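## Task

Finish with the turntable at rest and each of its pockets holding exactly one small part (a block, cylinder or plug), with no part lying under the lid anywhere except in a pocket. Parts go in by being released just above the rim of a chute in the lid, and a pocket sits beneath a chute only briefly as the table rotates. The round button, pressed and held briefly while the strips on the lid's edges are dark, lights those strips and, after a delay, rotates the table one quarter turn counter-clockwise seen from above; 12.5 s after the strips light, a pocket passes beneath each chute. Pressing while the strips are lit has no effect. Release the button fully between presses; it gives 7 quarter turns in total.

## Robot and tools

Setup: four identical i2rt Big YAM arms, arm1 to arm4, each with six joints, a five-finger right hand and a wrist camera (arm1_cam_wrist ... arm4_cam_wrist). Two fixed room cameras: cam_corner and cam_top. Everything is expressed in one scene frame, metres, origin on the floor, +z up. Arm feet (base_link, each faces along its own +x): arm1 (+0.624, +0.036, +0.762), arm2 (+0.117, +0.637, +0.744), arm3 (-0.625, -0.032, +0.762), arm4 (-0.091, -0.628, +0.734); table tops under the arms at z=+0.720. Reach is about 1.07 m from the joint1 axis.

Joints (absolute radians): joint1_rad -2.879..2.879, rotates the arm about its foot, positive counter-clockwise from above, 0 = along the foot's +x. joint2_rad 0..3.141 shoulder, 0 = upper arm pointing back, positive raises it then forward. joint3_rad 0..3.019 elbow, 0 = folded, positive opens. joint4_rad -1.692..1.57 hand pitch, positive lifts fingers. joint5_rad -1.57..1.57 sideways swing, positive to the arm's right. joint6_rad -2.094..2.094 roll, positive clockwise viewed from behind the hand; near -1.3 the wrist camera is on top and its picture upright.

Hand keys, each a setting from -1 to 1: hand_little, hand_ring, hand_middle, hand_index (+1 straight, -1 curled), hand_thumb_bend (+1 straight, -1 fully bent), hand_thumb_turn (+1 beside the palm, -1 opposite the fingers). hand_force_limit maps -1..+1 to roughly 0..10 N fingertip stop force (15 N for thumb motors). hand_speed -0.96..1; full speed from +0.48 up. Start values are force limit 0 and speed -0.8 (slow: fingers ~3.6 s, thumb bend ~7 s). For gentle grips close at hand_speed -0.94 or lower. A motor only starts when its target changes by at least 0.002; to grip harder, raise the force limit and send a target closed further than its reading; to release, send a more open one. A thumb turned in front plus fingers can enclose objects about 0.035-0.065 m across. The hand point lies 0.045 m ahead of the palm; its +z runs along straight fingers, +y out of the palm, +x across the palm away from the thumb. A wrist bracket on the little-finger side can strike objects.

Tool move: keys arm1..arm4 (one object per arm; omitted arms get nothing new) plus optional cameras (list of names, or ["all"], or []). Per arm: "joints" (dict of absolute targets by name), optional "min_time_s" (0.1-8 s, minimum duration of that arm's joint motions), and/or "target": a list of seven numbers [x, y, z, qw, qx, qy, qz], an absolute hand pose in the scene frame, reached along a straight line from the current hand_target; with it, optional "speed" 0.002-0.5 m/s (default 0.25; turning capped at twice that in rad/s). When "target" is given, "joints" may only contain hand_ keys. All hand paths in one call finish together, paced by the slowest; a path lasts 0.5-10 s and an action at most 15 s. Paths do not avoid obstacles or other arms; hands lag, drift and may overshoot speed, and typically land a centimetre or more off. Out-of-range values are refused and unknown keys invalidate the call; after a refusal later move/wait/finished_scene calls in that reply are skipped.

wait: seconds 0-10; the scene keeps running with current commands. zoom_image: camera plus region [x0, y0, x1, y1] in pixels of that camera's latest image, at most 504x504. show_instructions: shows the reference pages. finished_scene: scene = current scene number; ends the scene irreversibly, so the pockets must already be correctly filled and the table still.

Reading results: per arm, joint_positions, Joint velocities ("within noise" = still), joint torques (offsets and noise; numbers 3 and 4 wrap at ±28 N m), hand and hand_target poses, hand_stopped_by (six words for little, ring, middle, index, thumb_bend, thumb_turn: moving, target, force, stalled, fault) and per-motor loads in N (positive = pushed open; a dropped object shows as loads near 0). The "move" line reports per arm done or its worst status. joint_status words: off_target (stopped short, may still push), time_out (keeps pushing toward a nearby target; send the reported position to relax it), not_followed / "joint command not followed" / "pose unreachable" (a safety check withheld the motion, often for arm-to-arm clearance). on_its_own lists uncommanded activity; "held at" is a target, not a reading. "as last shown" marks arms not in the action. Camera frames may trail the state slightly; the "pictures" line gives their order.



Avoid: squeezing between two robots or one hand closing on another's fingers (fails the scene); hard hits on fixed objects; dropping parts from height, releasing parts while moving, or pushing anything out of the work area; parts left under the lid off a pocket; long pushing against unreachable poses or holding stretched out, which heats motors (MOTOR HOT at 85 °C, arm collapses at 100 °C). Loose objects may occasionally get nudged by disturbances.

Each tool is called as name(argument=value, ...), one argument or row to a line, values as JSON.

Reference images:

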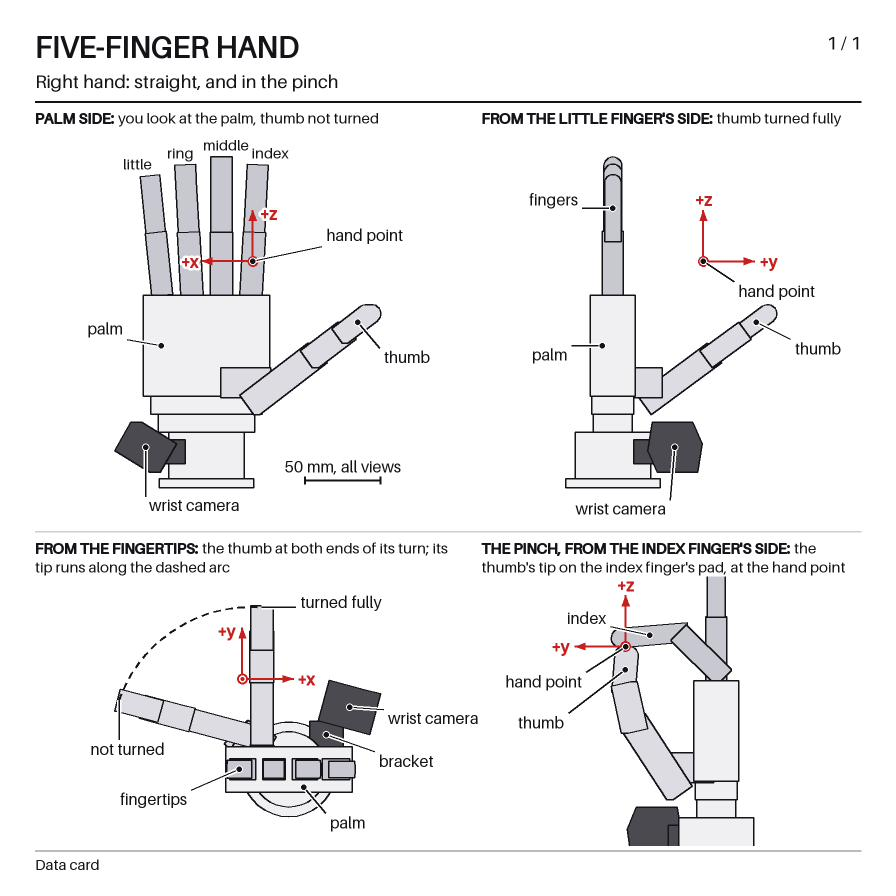

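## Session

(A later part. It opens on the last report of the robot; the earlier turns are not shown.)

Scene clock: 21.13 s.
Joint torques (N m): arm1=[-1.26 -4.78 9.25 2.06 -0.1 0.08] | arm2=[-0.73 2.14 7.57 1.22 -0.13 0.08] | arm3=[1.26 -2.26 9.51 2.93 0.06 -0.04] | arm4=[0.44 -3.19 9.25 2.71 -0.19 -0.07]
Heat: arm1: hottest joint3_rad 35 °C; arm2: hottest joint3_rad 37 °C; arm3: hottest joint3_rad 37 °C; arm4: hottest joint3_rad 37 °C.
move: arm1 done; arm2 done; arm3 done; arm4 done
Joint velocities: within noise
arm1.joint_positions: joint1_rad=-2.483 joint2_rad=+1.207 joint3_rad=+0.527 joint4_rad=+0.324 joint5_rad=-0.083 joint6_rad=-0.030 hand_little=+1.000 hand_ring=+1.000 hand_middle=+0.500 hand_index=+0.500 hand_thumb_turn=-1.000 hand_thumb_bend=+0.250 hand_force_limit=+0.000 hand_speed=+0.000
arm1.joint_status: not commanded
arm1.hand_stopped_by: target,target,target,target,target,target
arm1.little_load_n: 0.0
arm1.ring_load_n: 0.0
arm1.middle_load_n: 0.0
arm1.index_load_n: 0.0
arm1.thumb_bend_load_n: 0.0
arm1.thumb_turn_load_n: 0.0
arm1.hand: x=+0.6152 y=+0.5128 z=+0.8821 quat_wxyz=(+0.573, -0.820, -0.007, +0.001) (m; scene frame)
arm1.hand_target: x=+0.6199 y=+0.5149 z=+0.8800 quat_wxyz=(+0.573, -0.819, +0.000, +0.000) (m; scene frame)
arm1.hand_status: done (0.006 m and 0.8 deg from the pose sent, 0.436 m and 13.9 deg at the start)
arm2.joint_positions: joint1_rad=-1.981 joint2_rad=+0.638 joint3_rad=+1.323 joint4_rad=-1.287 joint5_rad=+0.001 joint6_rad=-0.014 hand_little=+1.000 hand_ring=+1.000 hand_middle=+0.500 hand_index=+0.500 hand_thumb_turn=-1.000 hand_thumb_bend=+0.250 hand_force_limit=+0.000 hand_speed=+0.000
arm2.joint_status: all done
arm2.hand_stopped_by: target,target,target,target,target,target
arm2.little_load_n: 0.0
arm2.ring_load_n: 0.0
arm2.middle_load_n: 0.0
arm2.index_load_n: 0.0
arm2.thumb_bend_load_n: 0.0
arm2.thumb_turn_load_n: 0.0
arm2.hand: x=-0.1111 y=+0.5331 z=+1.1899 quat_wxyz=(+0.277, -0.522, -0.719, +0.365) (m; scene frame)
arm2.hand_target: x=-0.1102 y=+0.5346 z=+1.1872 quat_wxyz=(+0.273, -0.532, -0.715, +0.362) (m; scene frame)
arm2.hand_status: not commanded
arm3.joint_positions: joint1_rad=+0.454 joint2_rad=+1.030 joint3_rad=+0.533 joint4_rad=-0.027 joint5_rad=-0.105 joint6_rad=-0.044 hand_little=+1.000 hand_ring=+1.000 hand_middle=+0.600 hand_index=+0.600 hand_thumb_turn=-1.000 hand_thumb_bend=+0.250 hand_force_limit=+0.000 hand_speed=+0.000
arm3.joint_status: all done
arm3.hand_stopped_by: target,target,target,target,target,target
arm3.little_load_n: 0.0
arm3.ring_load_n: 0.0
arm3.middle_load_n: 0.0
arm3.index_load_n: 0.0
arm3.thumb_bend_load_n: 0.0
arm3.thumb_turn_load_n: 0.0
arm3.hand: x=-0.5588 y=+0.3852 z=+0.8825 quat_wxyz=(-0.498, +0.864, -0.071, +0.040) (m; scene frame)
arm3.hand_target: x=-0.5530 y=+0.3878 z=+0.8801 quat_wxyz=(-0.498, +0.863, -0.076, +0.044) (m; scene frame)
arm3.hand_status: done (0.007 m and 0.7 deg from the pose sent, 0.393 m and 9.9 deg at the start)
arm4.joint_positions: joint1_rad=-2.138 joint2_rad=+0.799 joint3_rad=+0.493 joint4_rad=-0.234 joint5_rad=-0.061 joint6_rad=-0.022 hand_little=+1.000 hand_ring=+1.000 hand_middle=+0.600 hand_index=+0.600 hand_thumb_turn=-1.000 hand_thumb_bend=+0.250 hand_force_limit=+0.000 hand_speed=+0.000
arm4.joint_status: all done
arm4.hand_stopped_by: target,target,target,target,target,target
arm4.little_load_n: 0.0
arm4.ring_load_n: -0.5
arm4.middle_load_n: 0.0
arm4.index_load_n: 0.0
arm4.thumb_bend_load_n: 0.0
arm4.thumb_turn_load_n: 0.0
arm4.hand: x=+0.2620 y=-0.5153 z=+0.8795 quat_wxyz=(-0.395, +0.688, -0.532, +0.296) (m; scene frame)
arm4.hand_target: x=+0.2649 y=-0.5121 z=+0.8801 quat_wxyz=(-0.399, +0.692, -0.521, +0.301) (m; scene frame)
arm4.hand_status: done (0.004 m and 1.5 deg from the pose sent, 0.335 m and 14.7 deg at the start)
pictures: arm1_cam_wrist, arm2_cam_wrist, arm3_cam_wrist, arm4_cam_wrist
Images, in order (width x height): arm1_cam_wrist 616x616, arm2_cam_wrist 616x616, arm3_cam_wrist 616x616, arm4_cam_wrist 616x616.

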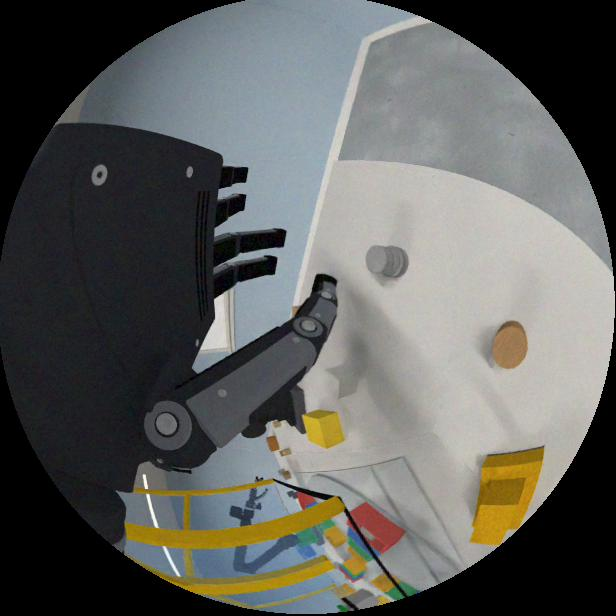

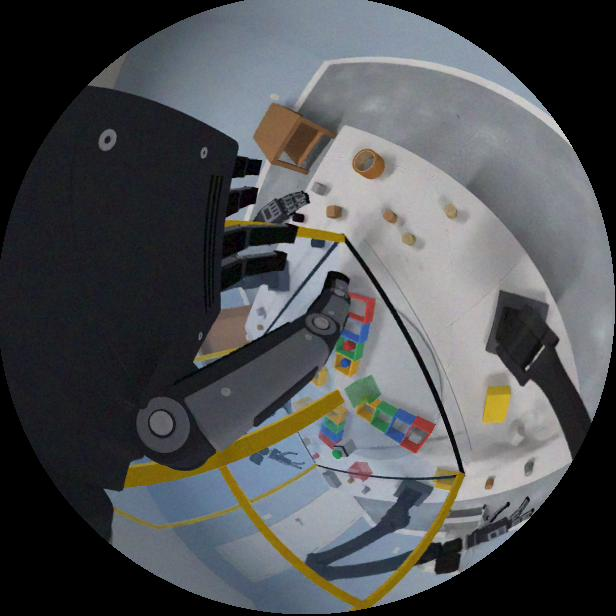

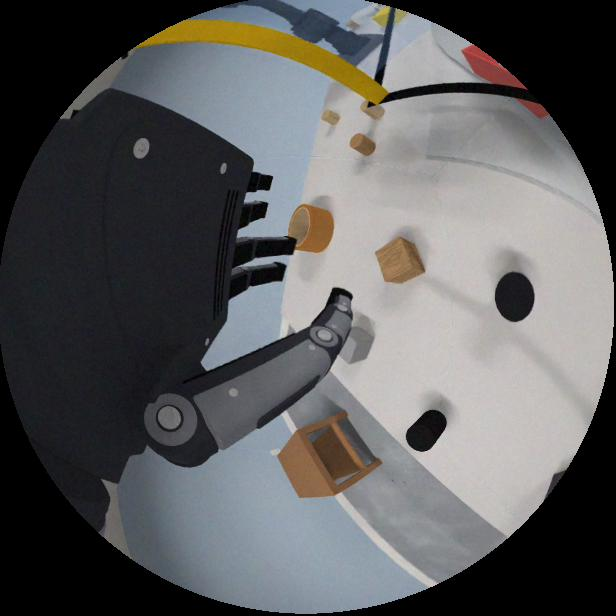

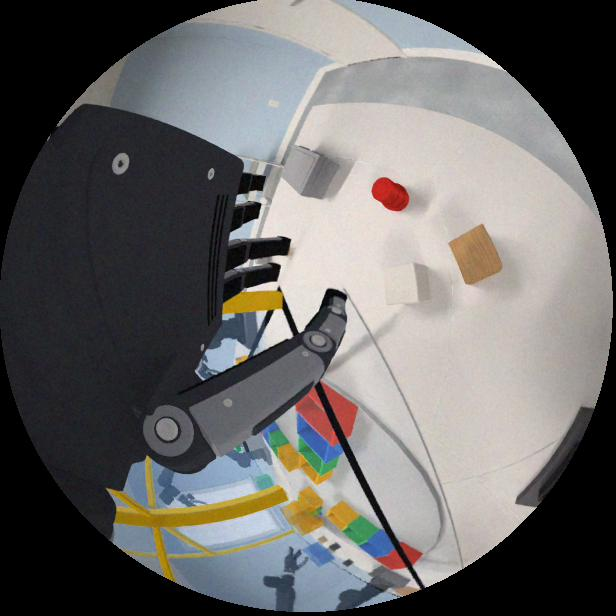

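move(
  arm1={"target": [0.621, 0.542, 0.80, 0.5736, -0.8192, 0, 0], "speed": 0.15},
  arm2={"target": [-0.288, 0.528, 0.84, 0.3531, -0.5043, -0.6455, 0.4520], "speed": 0.2},
  arm3={"target": [-0.546, 0.418, 0.81, 0.4501, -0.7797, 0.3768, -0.2176], "speed": 0.15, "joints": {"hand_ring": 0, "hand_little": 0}},
  arm4={"target": [0.254, -0.533, 0.81, 0.4709, -0.8156, 0.2912, -0.1681], "speed": 0.15},
  cameras=["arm1_cam_wrist", "arm2_cam_wrist", "arm3_cam_wrist", "arm4_cam_wrist"],
)

Scene clock: 28.53 s.
Joint torques (N m): arm1=[-0.85 -6.83 6.84 2.03 0.08 0.09] | arm2=[-0.62 -1.2 6.91 2.4 -0.26 -0.12] | arm3=[3.08 -4.84 10.43 1.52 0.5 0.08] | arm4=[-0.85 -5.19 11.03 1.03 -0.68 -0.06]
Heat: arm1: hottest joint3_rad 36 °C; arm2: hottest joint3_rad 37 °C; arm3: hottest joint3_rad 37 °C; arm4: hottest joint3_rad 38 °C.
move: arm1 done; arm2 done; arm3 off_target; arm4 off_target
Joint velocities: within noise
arm1.joint_positions: joint1_rad=-2.483 joint2_rad=+1.521 joint3_rad=+0.515 joint4_rad=+0.653 joint5_rad=-0.081 joint6_rad=-0.028 hand_little=+1.000 hand_ring=+1.000 hand_middle=+0.500 hand_index=+0.500 hand_thumb_turn=-1.000 hand_thumb_bend=+0.250 hand_force_limit=+0.000 hand_speed=+0.000
arm1.joint_status: not commanded
arm1.hand_stopped_by: target,target,target,target,target,target
arm1.little_load_n: 0.0
arm1.ring_load_n: 0.0
arm1.middle_load_n: 0.0
arm1.index_load_n: 0.0
arm1.thumb_bend_load_n: 0.0
arm1.thumb_turn_load_n: 0.0
arm1.hand: x=+0.6180 y=+0.5412 z=+0.8037 quat_wxyz=(+0.574, -0.819, -0.006, +0.001) (m; scene frame)
arm1.hand_target: x=+0.6210 y=+0.5420 z=+0.8002 quat_wxyz=(+0.574, -0.819, +0.000, +0.000) (m; scene frame)
arm1.hand_status: done (0.005 m and 0.7 deg from the pose sent, 0.087 m and 0.8 deg at the start)
arm2.joint_positions: joint1_rad=-2.120 joint2_rad=+1.032 joint3_rad=+0.360 joint4_rad=+0.348 joint5_rad=-0.089 joint6_rad=-0.020 hand_little=+1.000 hand_ring=+1.000 hand_middle=+0.500 hand_index=+0.500 hand_thumb_turn=-1.000 hand_thumb_bend=+0.250 hand_force_limit=+0.000 hand_speed=+0.000
arm2.joint_status: not commanded
arm2.hand_stopped_by: target,target,target,target,target,target
arm2.little_load_n: 0.0
arm2.ring_load_n: 0.0
arm2.middle_load_n: 0.0
arm2.index_load_n: 0.0
arm2.thumb_bend_load_n: 0.0
arm2.thumb_turn_load_n: 0.0
arm2.hand: x=-0.2886 y=+0.5234 z=+0.8472 quat_wxyz=(+0.353, -0.501, -0.645, +0.457) (m; scene frame)
arm2.hand_target: x=-0.2877 y=+0.5280 z=+0.8400 quat_wxyz=(+0.353, -0.504, -0.646, +0.452) (m; scene frame)
arm2.hand_status: done (0.009 m and 0.7 deg from the pose sent, 0.392 m and 15.9 deg at the start)
arm3.joint_positions: joint1_rad=+0.742 joint2_rad=+1.338 joint3_rad=+0.562 joint4_rad=+0.008 joint5_rad=+0.753 joint6_rad=+0.581 hand_little=+0.000 hand_ring=+0.000 hand_middle=+0.600 hand_index=+0.600 hand_thumb_turn=-1.000 hand_thumb_bend=+0.250 hand_force_limit=+0.000 hand_speed=+0.000
arm3.joint_status: all done
arm3.hand_stopped_by: target,target,target,target,target,target
arm3.little_load_n: 0.0
arm3.ring_load_n: 0.0
arm3.middle_load_n: 0.0
arm3.index_load_n: 0.0
arm3.thumb_bend_load_n: 0.0
arm3.thumb_turn_load_n: 0.0
arm3.hand: x=-0.5406 y=+0.4039 z=+0.8053 quat_wxyz=(-0.446, +0.781, -0.375, +0.223) (m; scene frame)
arm3.hand_target: x=-0.5462 y=+0.4175 z=+0.8101 quat_wxyz=(-0.450, +0.780, -0.377, +0.217) (m; scene frame)
arm3.hand_status: off_target (0.016 m and 0.9 deg from the pose sent, 0.081 m and 42.3 deg at the start)
arm4.joint_positions: joint1_rad=-2.440 joint2_rad=+1.121 joint3_rad=+0.464 joint4_rad=-0.182 joint5_rad=-0.811 joint6_rad=-0.643 hand_little=+1.000 hand_ring=+1.000 hand_middle=+0.600 hand_index=+0.600 hand_thumb_turn=-1.000 hand_thumb_bend=+0.250 hand_force_limit=+0.000 hand_speed=+0.000
arm4.joint_status: not commanded
arm4.hand_stopped_by: target,target,target,target,target,target
arm4.little_load_n: 0.0
arm4.ring_load_n: 0.0
arm4.middle_load_n: 0.0
arm4.index_load_n: 0.0
arm4.thumb_bend_load_n: 0.0
arm4.thumb_turn_load_n: 0.0
arm4.hand: x=+0.2372 y=-0.5284 z=+0.7968 quat_wxyz=(-0.469, +0.816, -0.300, +0.154) (m; scene frame)
arm4.hand_target: x=+0.2534 y=-0.5330 z=+0.8102 quat_wxyz=(-0.471, +0.816, -0.291, +0.168) (m; scene frame)
arm4.hand_status: off_target (0.022 m and 2.0 deg from the pose sent, 0.072 m and 35.7 deg at the start)
pictures: arm1_cam_wrist, arm2_cam_wrist, arm3_cam_wrist, arm4_cam_wrist
Images, in order (width x height): arm1_cam_wrist 616x616, arm2_cam_wrist 616x616, arm3_cam_wrist 616x616, arm4_cam_wrist 616x616.

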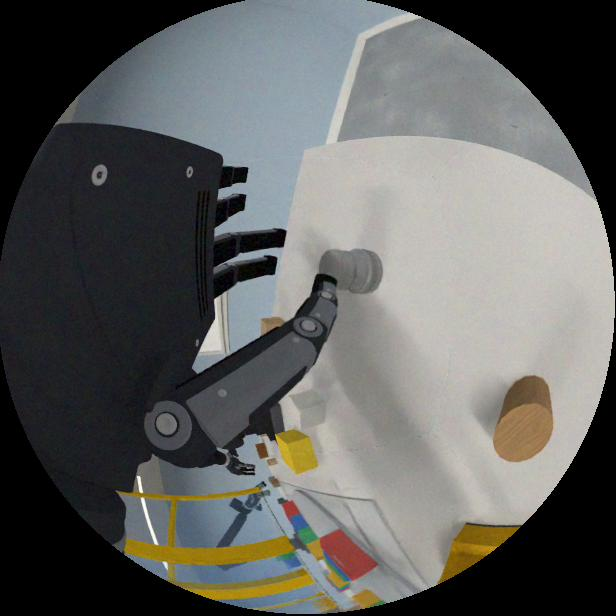

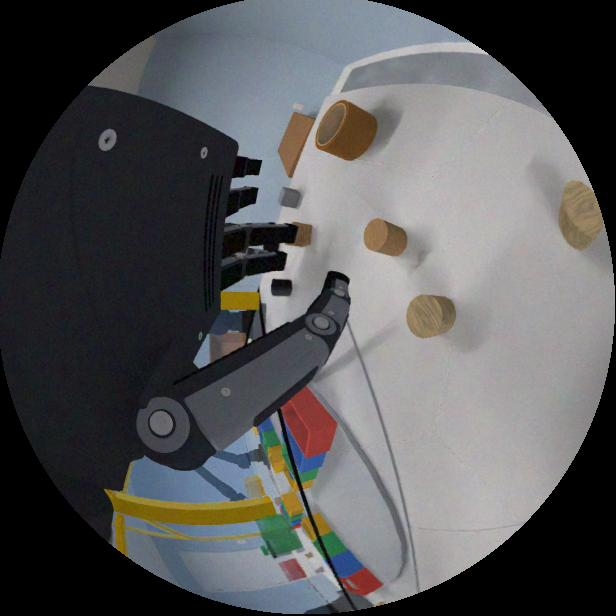

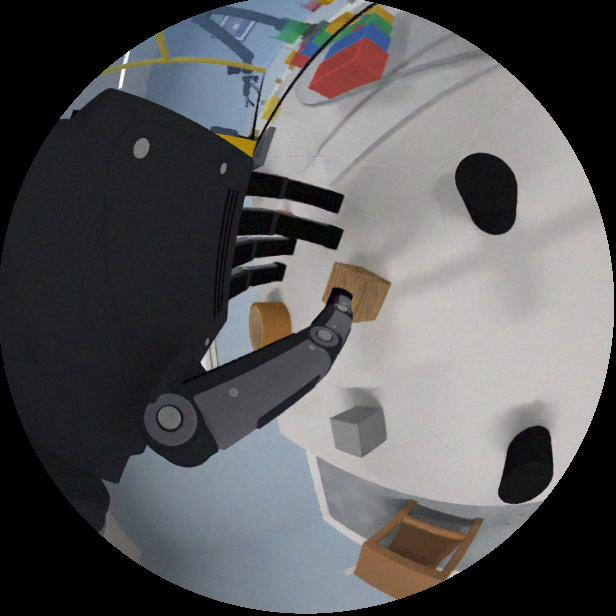

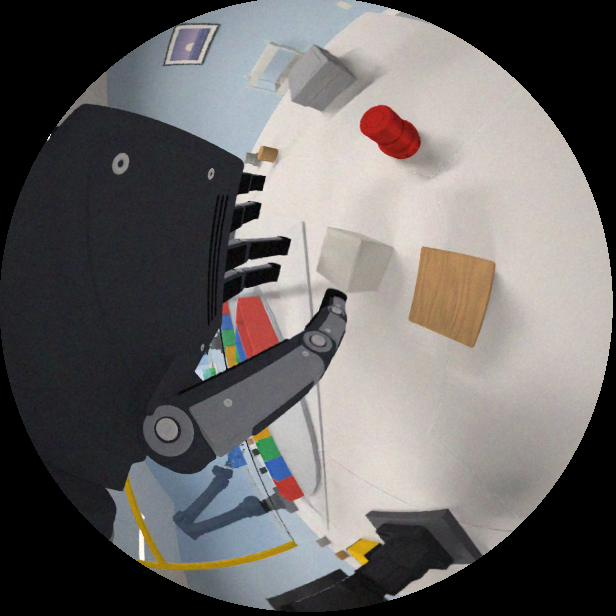

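move(
  arm1={"target": [0.621, 0.542, 0.742, 0.5736, -0.8192, 0, 0], "speed": 0.1},
  arm2={"target": [-0.316, 0.547, 0.785, 0.3531, -0.5043, -0.6455, 0.4520], "speed": 0.15},
  arm3={"target": [-0.549, 0.440, 0.785, 0.4501, -0.7797, 0.3768, -0.2176], "speed": 0.1},
  arm4={"target": [0.266, -0.532, 0.785, 0.4709, -0.8156, 0.2912, -0.1681], "speed": 0.1},
  cameras=["arm1_cam_wrist", "arm2_cam_wrist", "arm3_cam_wrist", "arm4_cam_wrist"],
)

Scene clock: 32.43 s.
Joint torques (N m): arm1=[-0.85 -7.82 4.78 2.06 0.07 0.07] | arm2=[-0.62 -3.19 5.71 2.3 -0.29 -0.23] | arm3=[2.84 -5.71 9.55 2.52 0.49 0.11] | arm4=[-0.26 -5.71 9.68 2.19 -0.51 0]
Heat: arm1: hottest joint3_rad 36 °C; arm2: hottest joint3_rad 37 °C; arm3: hottest joint3_rad 37 °C; arm4: hottest joint3_rad 39 °C.
move: arm1 done; arm2 done; arm3 off_target; arm4 off_target
Joint velocities: within noise
arm1.joint_positions: joint1_rad=-2.483 joint2_rad=+1.736 joint3_rad=+0.500 joint4_rad=+0.886 joint5_rad=-0.080 joint6_rad=-0.028 hand_little=+1.000 hand_ring=+1.000 hand_middle=+0.500 hand_index=+0.500 hand_thumb_turn=-1.000 hand_thumb_bend=+0.250 hand_force_limit=+0.000 hand_speed=+0.000
arm1.joint_status: not commanded
arm1.hand_stopped_by: target,target,target,target,target,target
arm1.little_load_n: 0.0
arm1.ring_load_n: 0.0
arm1.middle_load_n: 0.0
arm1.index_load_n: 0.0
arm1.thumb_bend_load_n: 0.0
arm1.thumb_turn_load_n: 0.0
arm1.hand: x=+0.6188 y=+0.5432 z=+0.7470 quat_wxyz=(+0.575, -0.818, -0.005, +0.000) (m; scene frame)
arm1.hand_target: x=+0.6210 y=+0.5419 z=+0.7421 quat_wxyz=(+0.573, -0.819, +0.000, +0.000) (m; scene frame)
arm1.hand_status: done (0.006 m and 0.6 deg from the pose sent, 0.062 m and 0.7 deg at the start)
arm2.joint_positions: joint1_rad=-2.201 joint2_rad=+1.333 joint3_rad=+0.349 joint4_rad=+0.650 joint5_rad=-0.165 joint6_rad=-0.038 hand_little=+1.000 hand_ring=+1.000 hand_middle=+0.500 hand_index=+0.500 hand_thumb_turn=-1.000 hand_thumb_bend=+0.250 hand_force_limit=+0.000 hand_speed=+0.000
arm2.joint_status: not commanded
arm2.hand_stopped_by: target,target,target,target,target,target
arm2.little_load_n: 0.0
arm2.ring_load_n: -0.5
arm2.middle_load_n: 0.0
arm2.index_load_n: 0.0
arm2.thumb_bend_load_n: 0.0
arm2.thumb_turn_load_n: 0.0
arm2.hand: x=-0.3146 y=+0.5420 z=+0.7896 quat_wxyz=(+0.350, -0.505, -0.643, +0.457) (m; scene frame)
arm2.hand_target: x=-0.3158 y=+0.5470 z=+0.7849 quat_wxyz=(+0.353, -0.505, -0.646, +0.452) (m; scene frame)
arm2.hand_status: done (0.007 m and 0.7 deg from the pose sent, 0.072 m and 0.7 deg at the start)
arm3.joint_positions: joint1_rad=+0.750 joint2_rad=+1.457 joint3_rad=+0.598 joint4_rad=+0.065 joint5_rad=+0.759 joint6_rad=+0.590 hand_little=+0.000 hand_ring=+0.000 hand_middle=+0.600 hand_index=+0.600 hand_thumb_turn=-1.000 hand_thumb_bend=+0.250 hand_force_limit=+0.000 hand_speed=+0.000
arm3.joint_status: not commanded
arm3.hand_stopped_by: target,target,target,target,target,target
arm3.little_load_n: 0.0
arm3.ring_load_n: 0.0
arm3.middle_load_n: -0.5
arm3.index_load_n: 0.0
arm3.thumb_bend_load_n: 0.0
arm3.thumb_turn_load_n: 0.0
arm3.hand: x=-0.5435 y=+0.4218 z=+0.7797 quat_wxyz=(-0.438, +0.786, -0.373, +0.227) (m; scene frame)
arm3.hand_target: x=-0.5492 y=+0.4393 z=+0.7855 quat_wxyz=(-0.450, +0.780, -0.377, +0.217) (m; scene frame)
arm3.hand_status: off_target (0.020 m and 2.0 deg from the pose sent, 0.042 m and 0.8 deg at the start)
arm4.joint_positions: joint1_rad=-2.440 joint2_rad=+1.221 joint3_rad=+0.464 joint4_rad=-0.098 joint5_rad=-0.810 joint6_rad=-0.643 hand_little=+1.000 hand_ring=+1.000 hand_middle=+0.600 hand_index=+0.600 hand_thumb_turn=-1.000 hand_thumb_bend=+0.250 hand_force_limit=+0.000 hand_speed=+0.000
arm4.joint_status: not commanded
arm4.hand_stopped_by: target,target,target,target,target,target
arm4.little_load_n: 0.0
arm4.ring_load_n: 0.0
arm4.middle_load_n: 0.0
arm4.index_load_n: 0.0
arm4.thumb_bend_load_n: 0.0
arm4.thumb_turn_load_n: 0.0
arm4.hand: x=+0.2467 y=-0.5295 z=+0.7745 quat_wxyz=(-0.467, +0.817, -0.304, +0.147) (m; scene frame)
arm4.hand_target: x=+0.2652 y=-0.5322 z=+0.7856 quat_wxyz=(-0.471, +0.816, -0.291, +0.168) (m; scene frame)
arm4.hand_status: off_target (0.022 m and 2.8 deg from the pose sent, 0.031 m and 2.0 deg at the start)
pictures: arm1_cam_wrist, arm2_cam_wrist, arm3_cam_wrist, arm4_cam_wrist
Images, in order (width x height): arm1_cam_wrist 616x616, arm2_cam_wrist 616x616, arm3_cam_wrist 616x616, arm4_cam_wrist 616x616.

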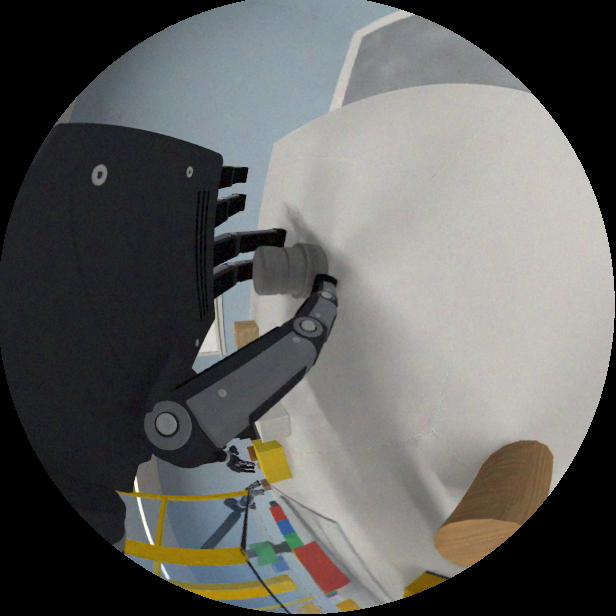

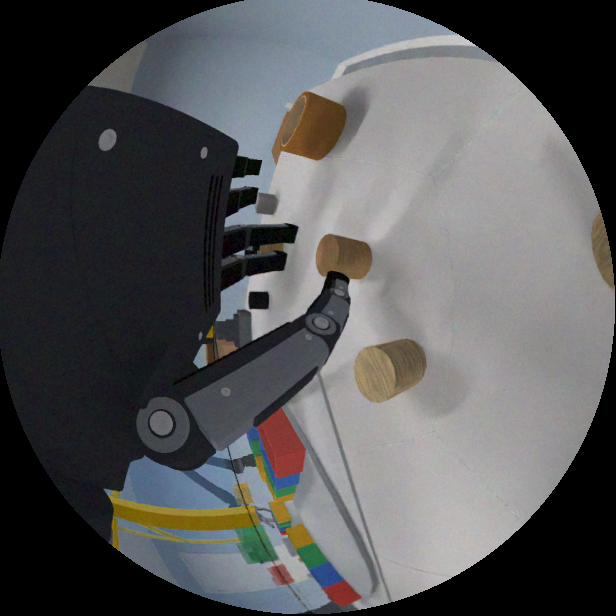

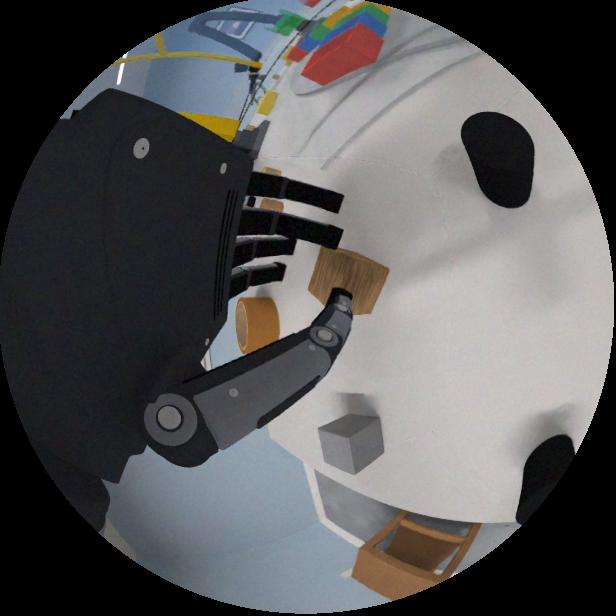

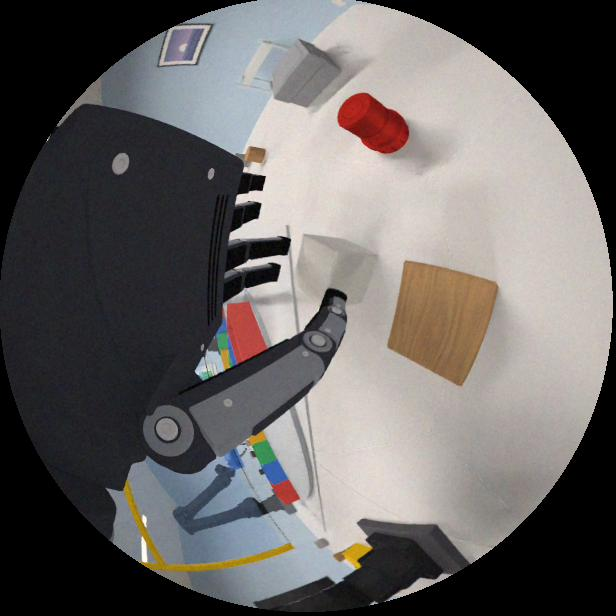

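zoom_image(
  camera="arm1_cam_wrist",
  region=[200, 180, 400, 380],
)

zoom_image(
  camera="arm3_cam_wrist",
  region=[220, 180, 420, 380],
)

zoom_image(
  camera="arm4_cam_wrist",
  region=[220, 180, 420, 380],
)

Scaled by 2.520 from the camera's 616x616 image, which has a finer 880x880 frame.

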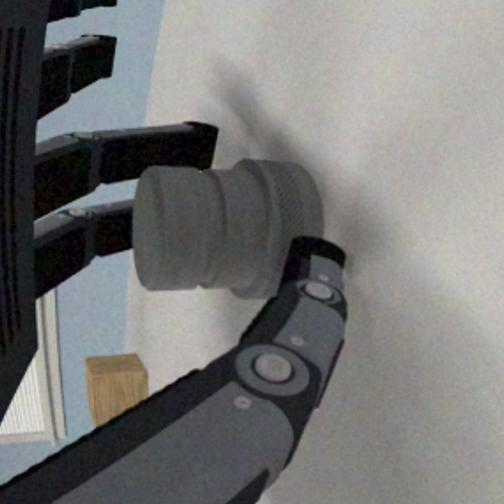

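Scaled by 2.520 from the camera's 616x616 image, which has a finer 880x880 frame.

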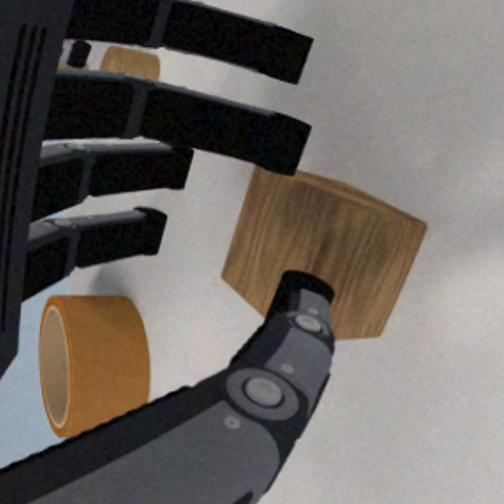

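Scaled by 2.520 from the camera's 616x616 image, which has a finer 880x880 frame.

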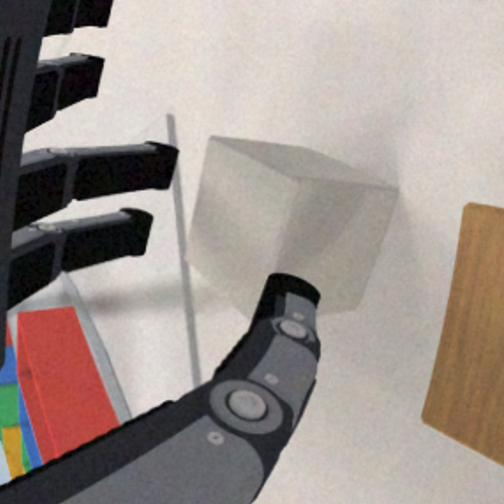

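move(
  arm1={"target": [0.610, 0.542, 0.742, 0.5736, -0.8192, 0, 0], "speed": 0.05, "joints": {"hand_speed": -0.9}},
  arm2={"target": [-0.323, 0.549, 0.740, 0.3531, -0.5043, -0.6455, 0.4520], "speed": 0.08, "joints": {"hand_speed": -0.9}},
  arm3={"target": [-0.550, 0.444, 0.750, 0.4501, -0.7797, 0.3768, -0.2176], "speed": 0.08, "joints": {"hand_speed": -0.9}},
  arm4={"target": [0.281, -0.528, 0.752, 0.4709, -0.8156, 0.2912, -0.1681], "speed": 0.08, "joints": {"hand_speed": -0.9}},
  cameras=["arm1_cam_wrist", "arm2_cam_wrist", "arm3_cam_wrist", "arm4_cam_wrist"],
)

zoom_image(
  camera="arm1_cam_wrist",
  region=[200, 180, 400, 380],
)

zoom_image(
  camera="arm2_cam_wrist",
  region=[200, 180, 400, 380],
)

zoom_image(
  camera="arm3_cam_wrist",
  region=[220, 180, 420, 380],
)

zoom_image(
  camera="arm4_cam_wrist",
  region=[220, 180, 420, 380],
)

Scene clock: 36.40 s.
Joint torques (N m): arm1=[0.38 -7.71 4.57 2.06 0.07 0.07] | arm2=[-0.67 -4.25 3.74 2.22 -0.29 -0.2] | arm3=[3.19 -6.42 7.68 2.47 0.46 0.1] | arm4=[0.44 -6.71 8.5 2.24 -0.5 0.16]
Heat: arm1: hottest joint3_rad 36 °C; arm2: hottest joint3_rad 37 °C; arm3: hottest joint3_rad 38 °C; arm4: hottest joint3_rad 40 °C.
move: arm1 done; arm2 done; arm3 off_target; arm4 off_target
Joint velocities: within noise
arm1.joint_positions: joint1_rad=-2.467 joint2_rad=+1.736 joint3_rad=+0.500 joint4_rad=+0.888 joint5_rad=-0.051 joint6_rad=-0.017 hand_little=+1.000 hand_ring=+1.000 hand_middle=+0.500 hand_index=+0.500 hand_thumb_turn=-1.000 hand_thumb_bend=+0.250 hand_force_limit=+0.000 hand_speed=-0.900
arm1.joint_status: all done
arm1.hand_stopped_by: target,target,target,target,target,target
arm1.little_load_n: 0.0
arm1.ring_load_n: 0.0
arm1.middle_load_n: 0.0
arm1.index_load_n: 0.0
arm1.thumb_bend_load_n: 0.0
arm1.thumb_turn_load_n: 0.0
arm1.hand: x=+0.6157 y=+0.5442 z=+0.7472 quat_wxyz=(+0.575, -0.818, +0.001, -0.004) (m; scene frame)
arm1.hand_target: x=+0.6100 y=+0.5419 z=+0.7421 quat_wxyz=(+0.573, -0.819, +0.000, +0.000) (m; scene frame)
arm1.hand_status: done (0.008 m and 0.6 deg from the pose sent, 0.010 m and 0.6 deg at the start)
arm2.joint_positions: joint1_rad=-2.208 joint2_rad=+1.558 joint3_rad=+0.349 joint4_rad=+0.882 joint5_rad=-0.172 joint6_rad=-0.041 hand_little=+1.000 hand_ring=+1.000 hand_middle=+0.500 hand_index=+0.500 hand_thumb_turn=-1.000 hand_thumb_bend=+0.250 hand_force_limit=+0.000 hand_speed=-0.900
arm2.joint_status: all done
arm2.hand_stopped_by: target,target,target,target,target,target
arm2.little_load_n: 0.0
arm2.ring_load_n: 0.0
arm2.middle_load_n: 0.0
arm2.index_load_n: 0.0
arm2.thumb_bend_load_n: 0.0
arm2.thumb_turn_load_n: 0.0
arm2.hand: x=-0.3249 y=+0.5439 z=+0.7473 quat_wxyz=(+0.352, -0.504, -0.642, +0.458) (m; scene frame)
arm2.hand_target: x=-0.3230 y=+0.5489 z=+0.7403 quat_wxyz=(+0.353, -0.504, -0.645, +0.452) (m; scene frame)
arm2.hand_status: done (0.009 m and 0.8 deg from the pose sent, 0.051 m and 0.7 deg at the start)
arm3.joint_positions: joint1_rad=+0.752 joint2_rad=+1.567 joint3_rad=+0.598 joint4_rad=+0.185 joint5_rad=+0.762 joint6_rad=+0.592 hand_little=+0.000 hand_ring=+0.000 hand_middle=+0.600 hand_index=+0.600 hand_thumb_turn=-1.000 hand_thumb_bend=+0.250 hand_force_limit=+0.000 hand_speed=-0.900
arm3.joint_status: all done
arm3.hand_stopped_by: target,target,target,target,target,target
arm3.little_load_n: 0.0
arm3.ring_load_n: 0.0
arm3.middle_load_n: 0.0
arm3.index_load_n: 0.0
arm3.thumb_bend_load_n: 0.0
arm3.thumb_turn_load_n: 0.0
arm3.hand: x=-0.5439 y=+0.4325 z=+0.7506 quat_wxyz=(-0.443, +0.783, -0.374, +0.226) (m; scene frame)
arm3.hand_target: x=-0.5501 y=+0.4436 z=+0.7502 quat_wxyz=(-0.450, +0.780, -0.377, +0.218) (m; scene frame)
arm3.hand_status: off_target (0.013 m and 1.3 deg from the pose sent, 0.038 m and 2.0 deg at the start)
arm4.joint_positions: joint1_rad=-2.431 joint2_rad=+1.364 joint3_rad=+0.464 joint4_rad=+0.063 joint5_rad=-0.798 joint6_rad=-0.642 hand_little=+1.000 hand_ring=+1.000 hand_middle=+0.600 hand_index=+0.600 hand_thumb_turn=-1.000 hand_thumb_bend=+0.250 hand_force_limit=+0.000 hand_speed=-0.900
arm4.joint_status: all done
arm4.hand_stopped_by: target,target,target,target,target,target
arm4.little_load_n: 0.0
arm4.ring_load_n: 0.0
arm4.middle_load_n: 0.0
arm4.index_load_n: 0.0
arm4.thumb_bend_load_n: 0.0
arm4.thumb_turn_load_n: 0.0
arm4.hand: x=+0.2647 y=-0.5300 z=+0.7436 quat_wxyz=(-0.465, +0.818, -0.299, +0.155) (m; scene frame)
arm4.hand_target: x=+0.2805 y=-0.5282 z=+0.7526 quat_wxyz=(-0.471, +0.816, -0.291, +0.168) (m; scene frame)
arm4.hand_status: off_target (0.018 m and 1.9 deg from the pose sent, 0.041 m and 2.8 deg at the start)
pictures: arm1_cam_wrist, arm2_cam_wrist, arm3_cam_wrist, arm4_cam_wrist
Images, in order (width x height): arm1_cam_wrist 616x616, arm2_cam_wrist 616x616, arm3_cam_wrist 616x616, arm4_cam_wrist 616x616.

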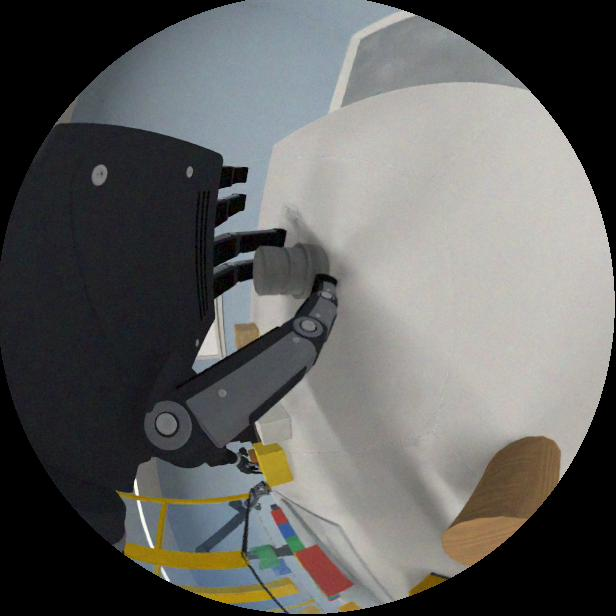

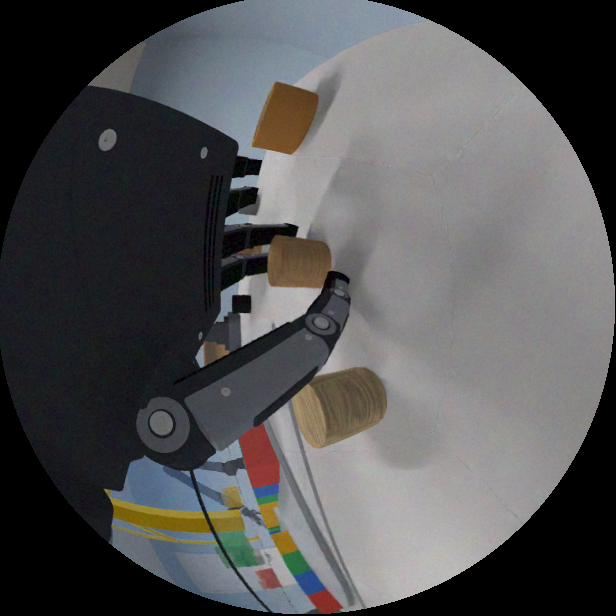

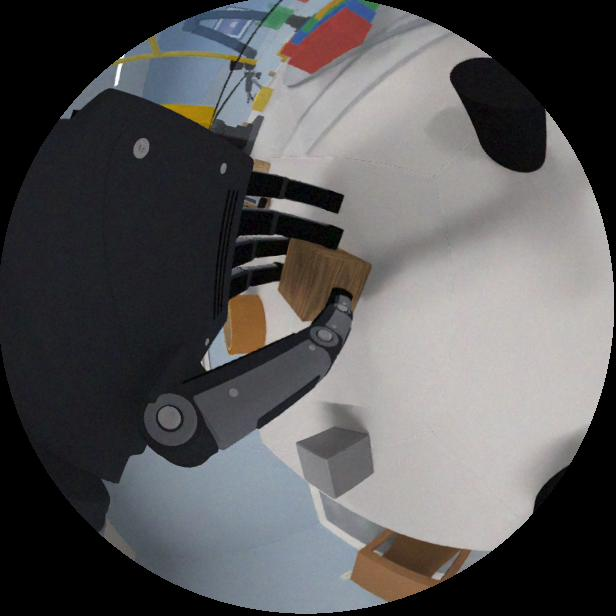

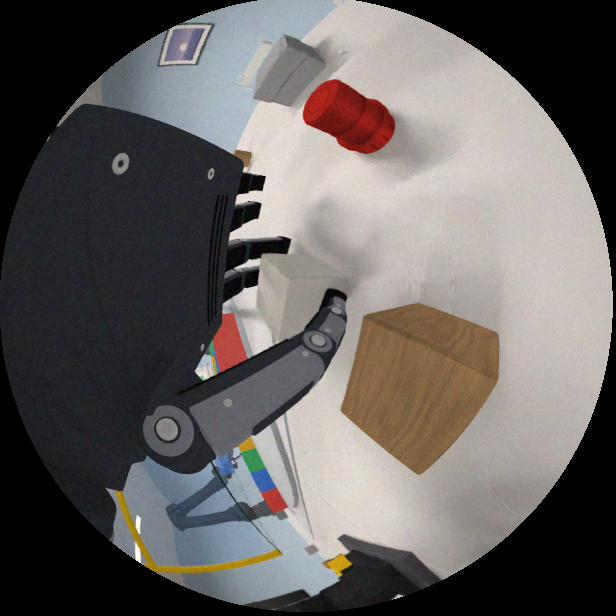

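Scaled by 2.520 from the camera's 616x616 image, which has a finer 880x880 frame.

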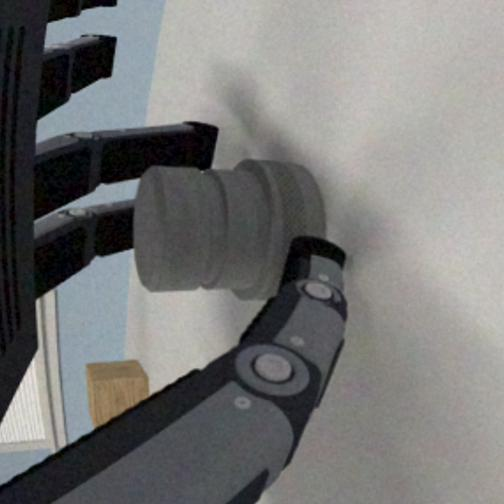

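Scaled by 2.520 from the camera's 616x616 image, which has a finer 880x880 frame.

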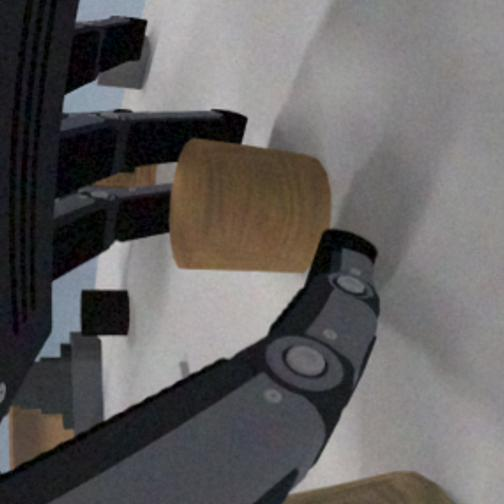

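Scaled by 2.520 from the camera's 616x616 image, which has a finer 880x880 frame.

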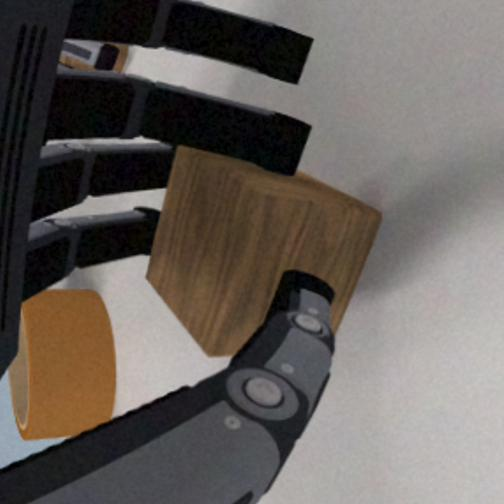

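Scaled by 2.520 from the camera's 616x616 image, which has a finer 880x880 frame.

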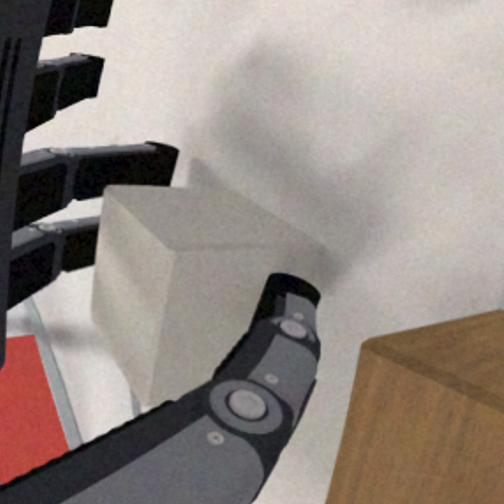

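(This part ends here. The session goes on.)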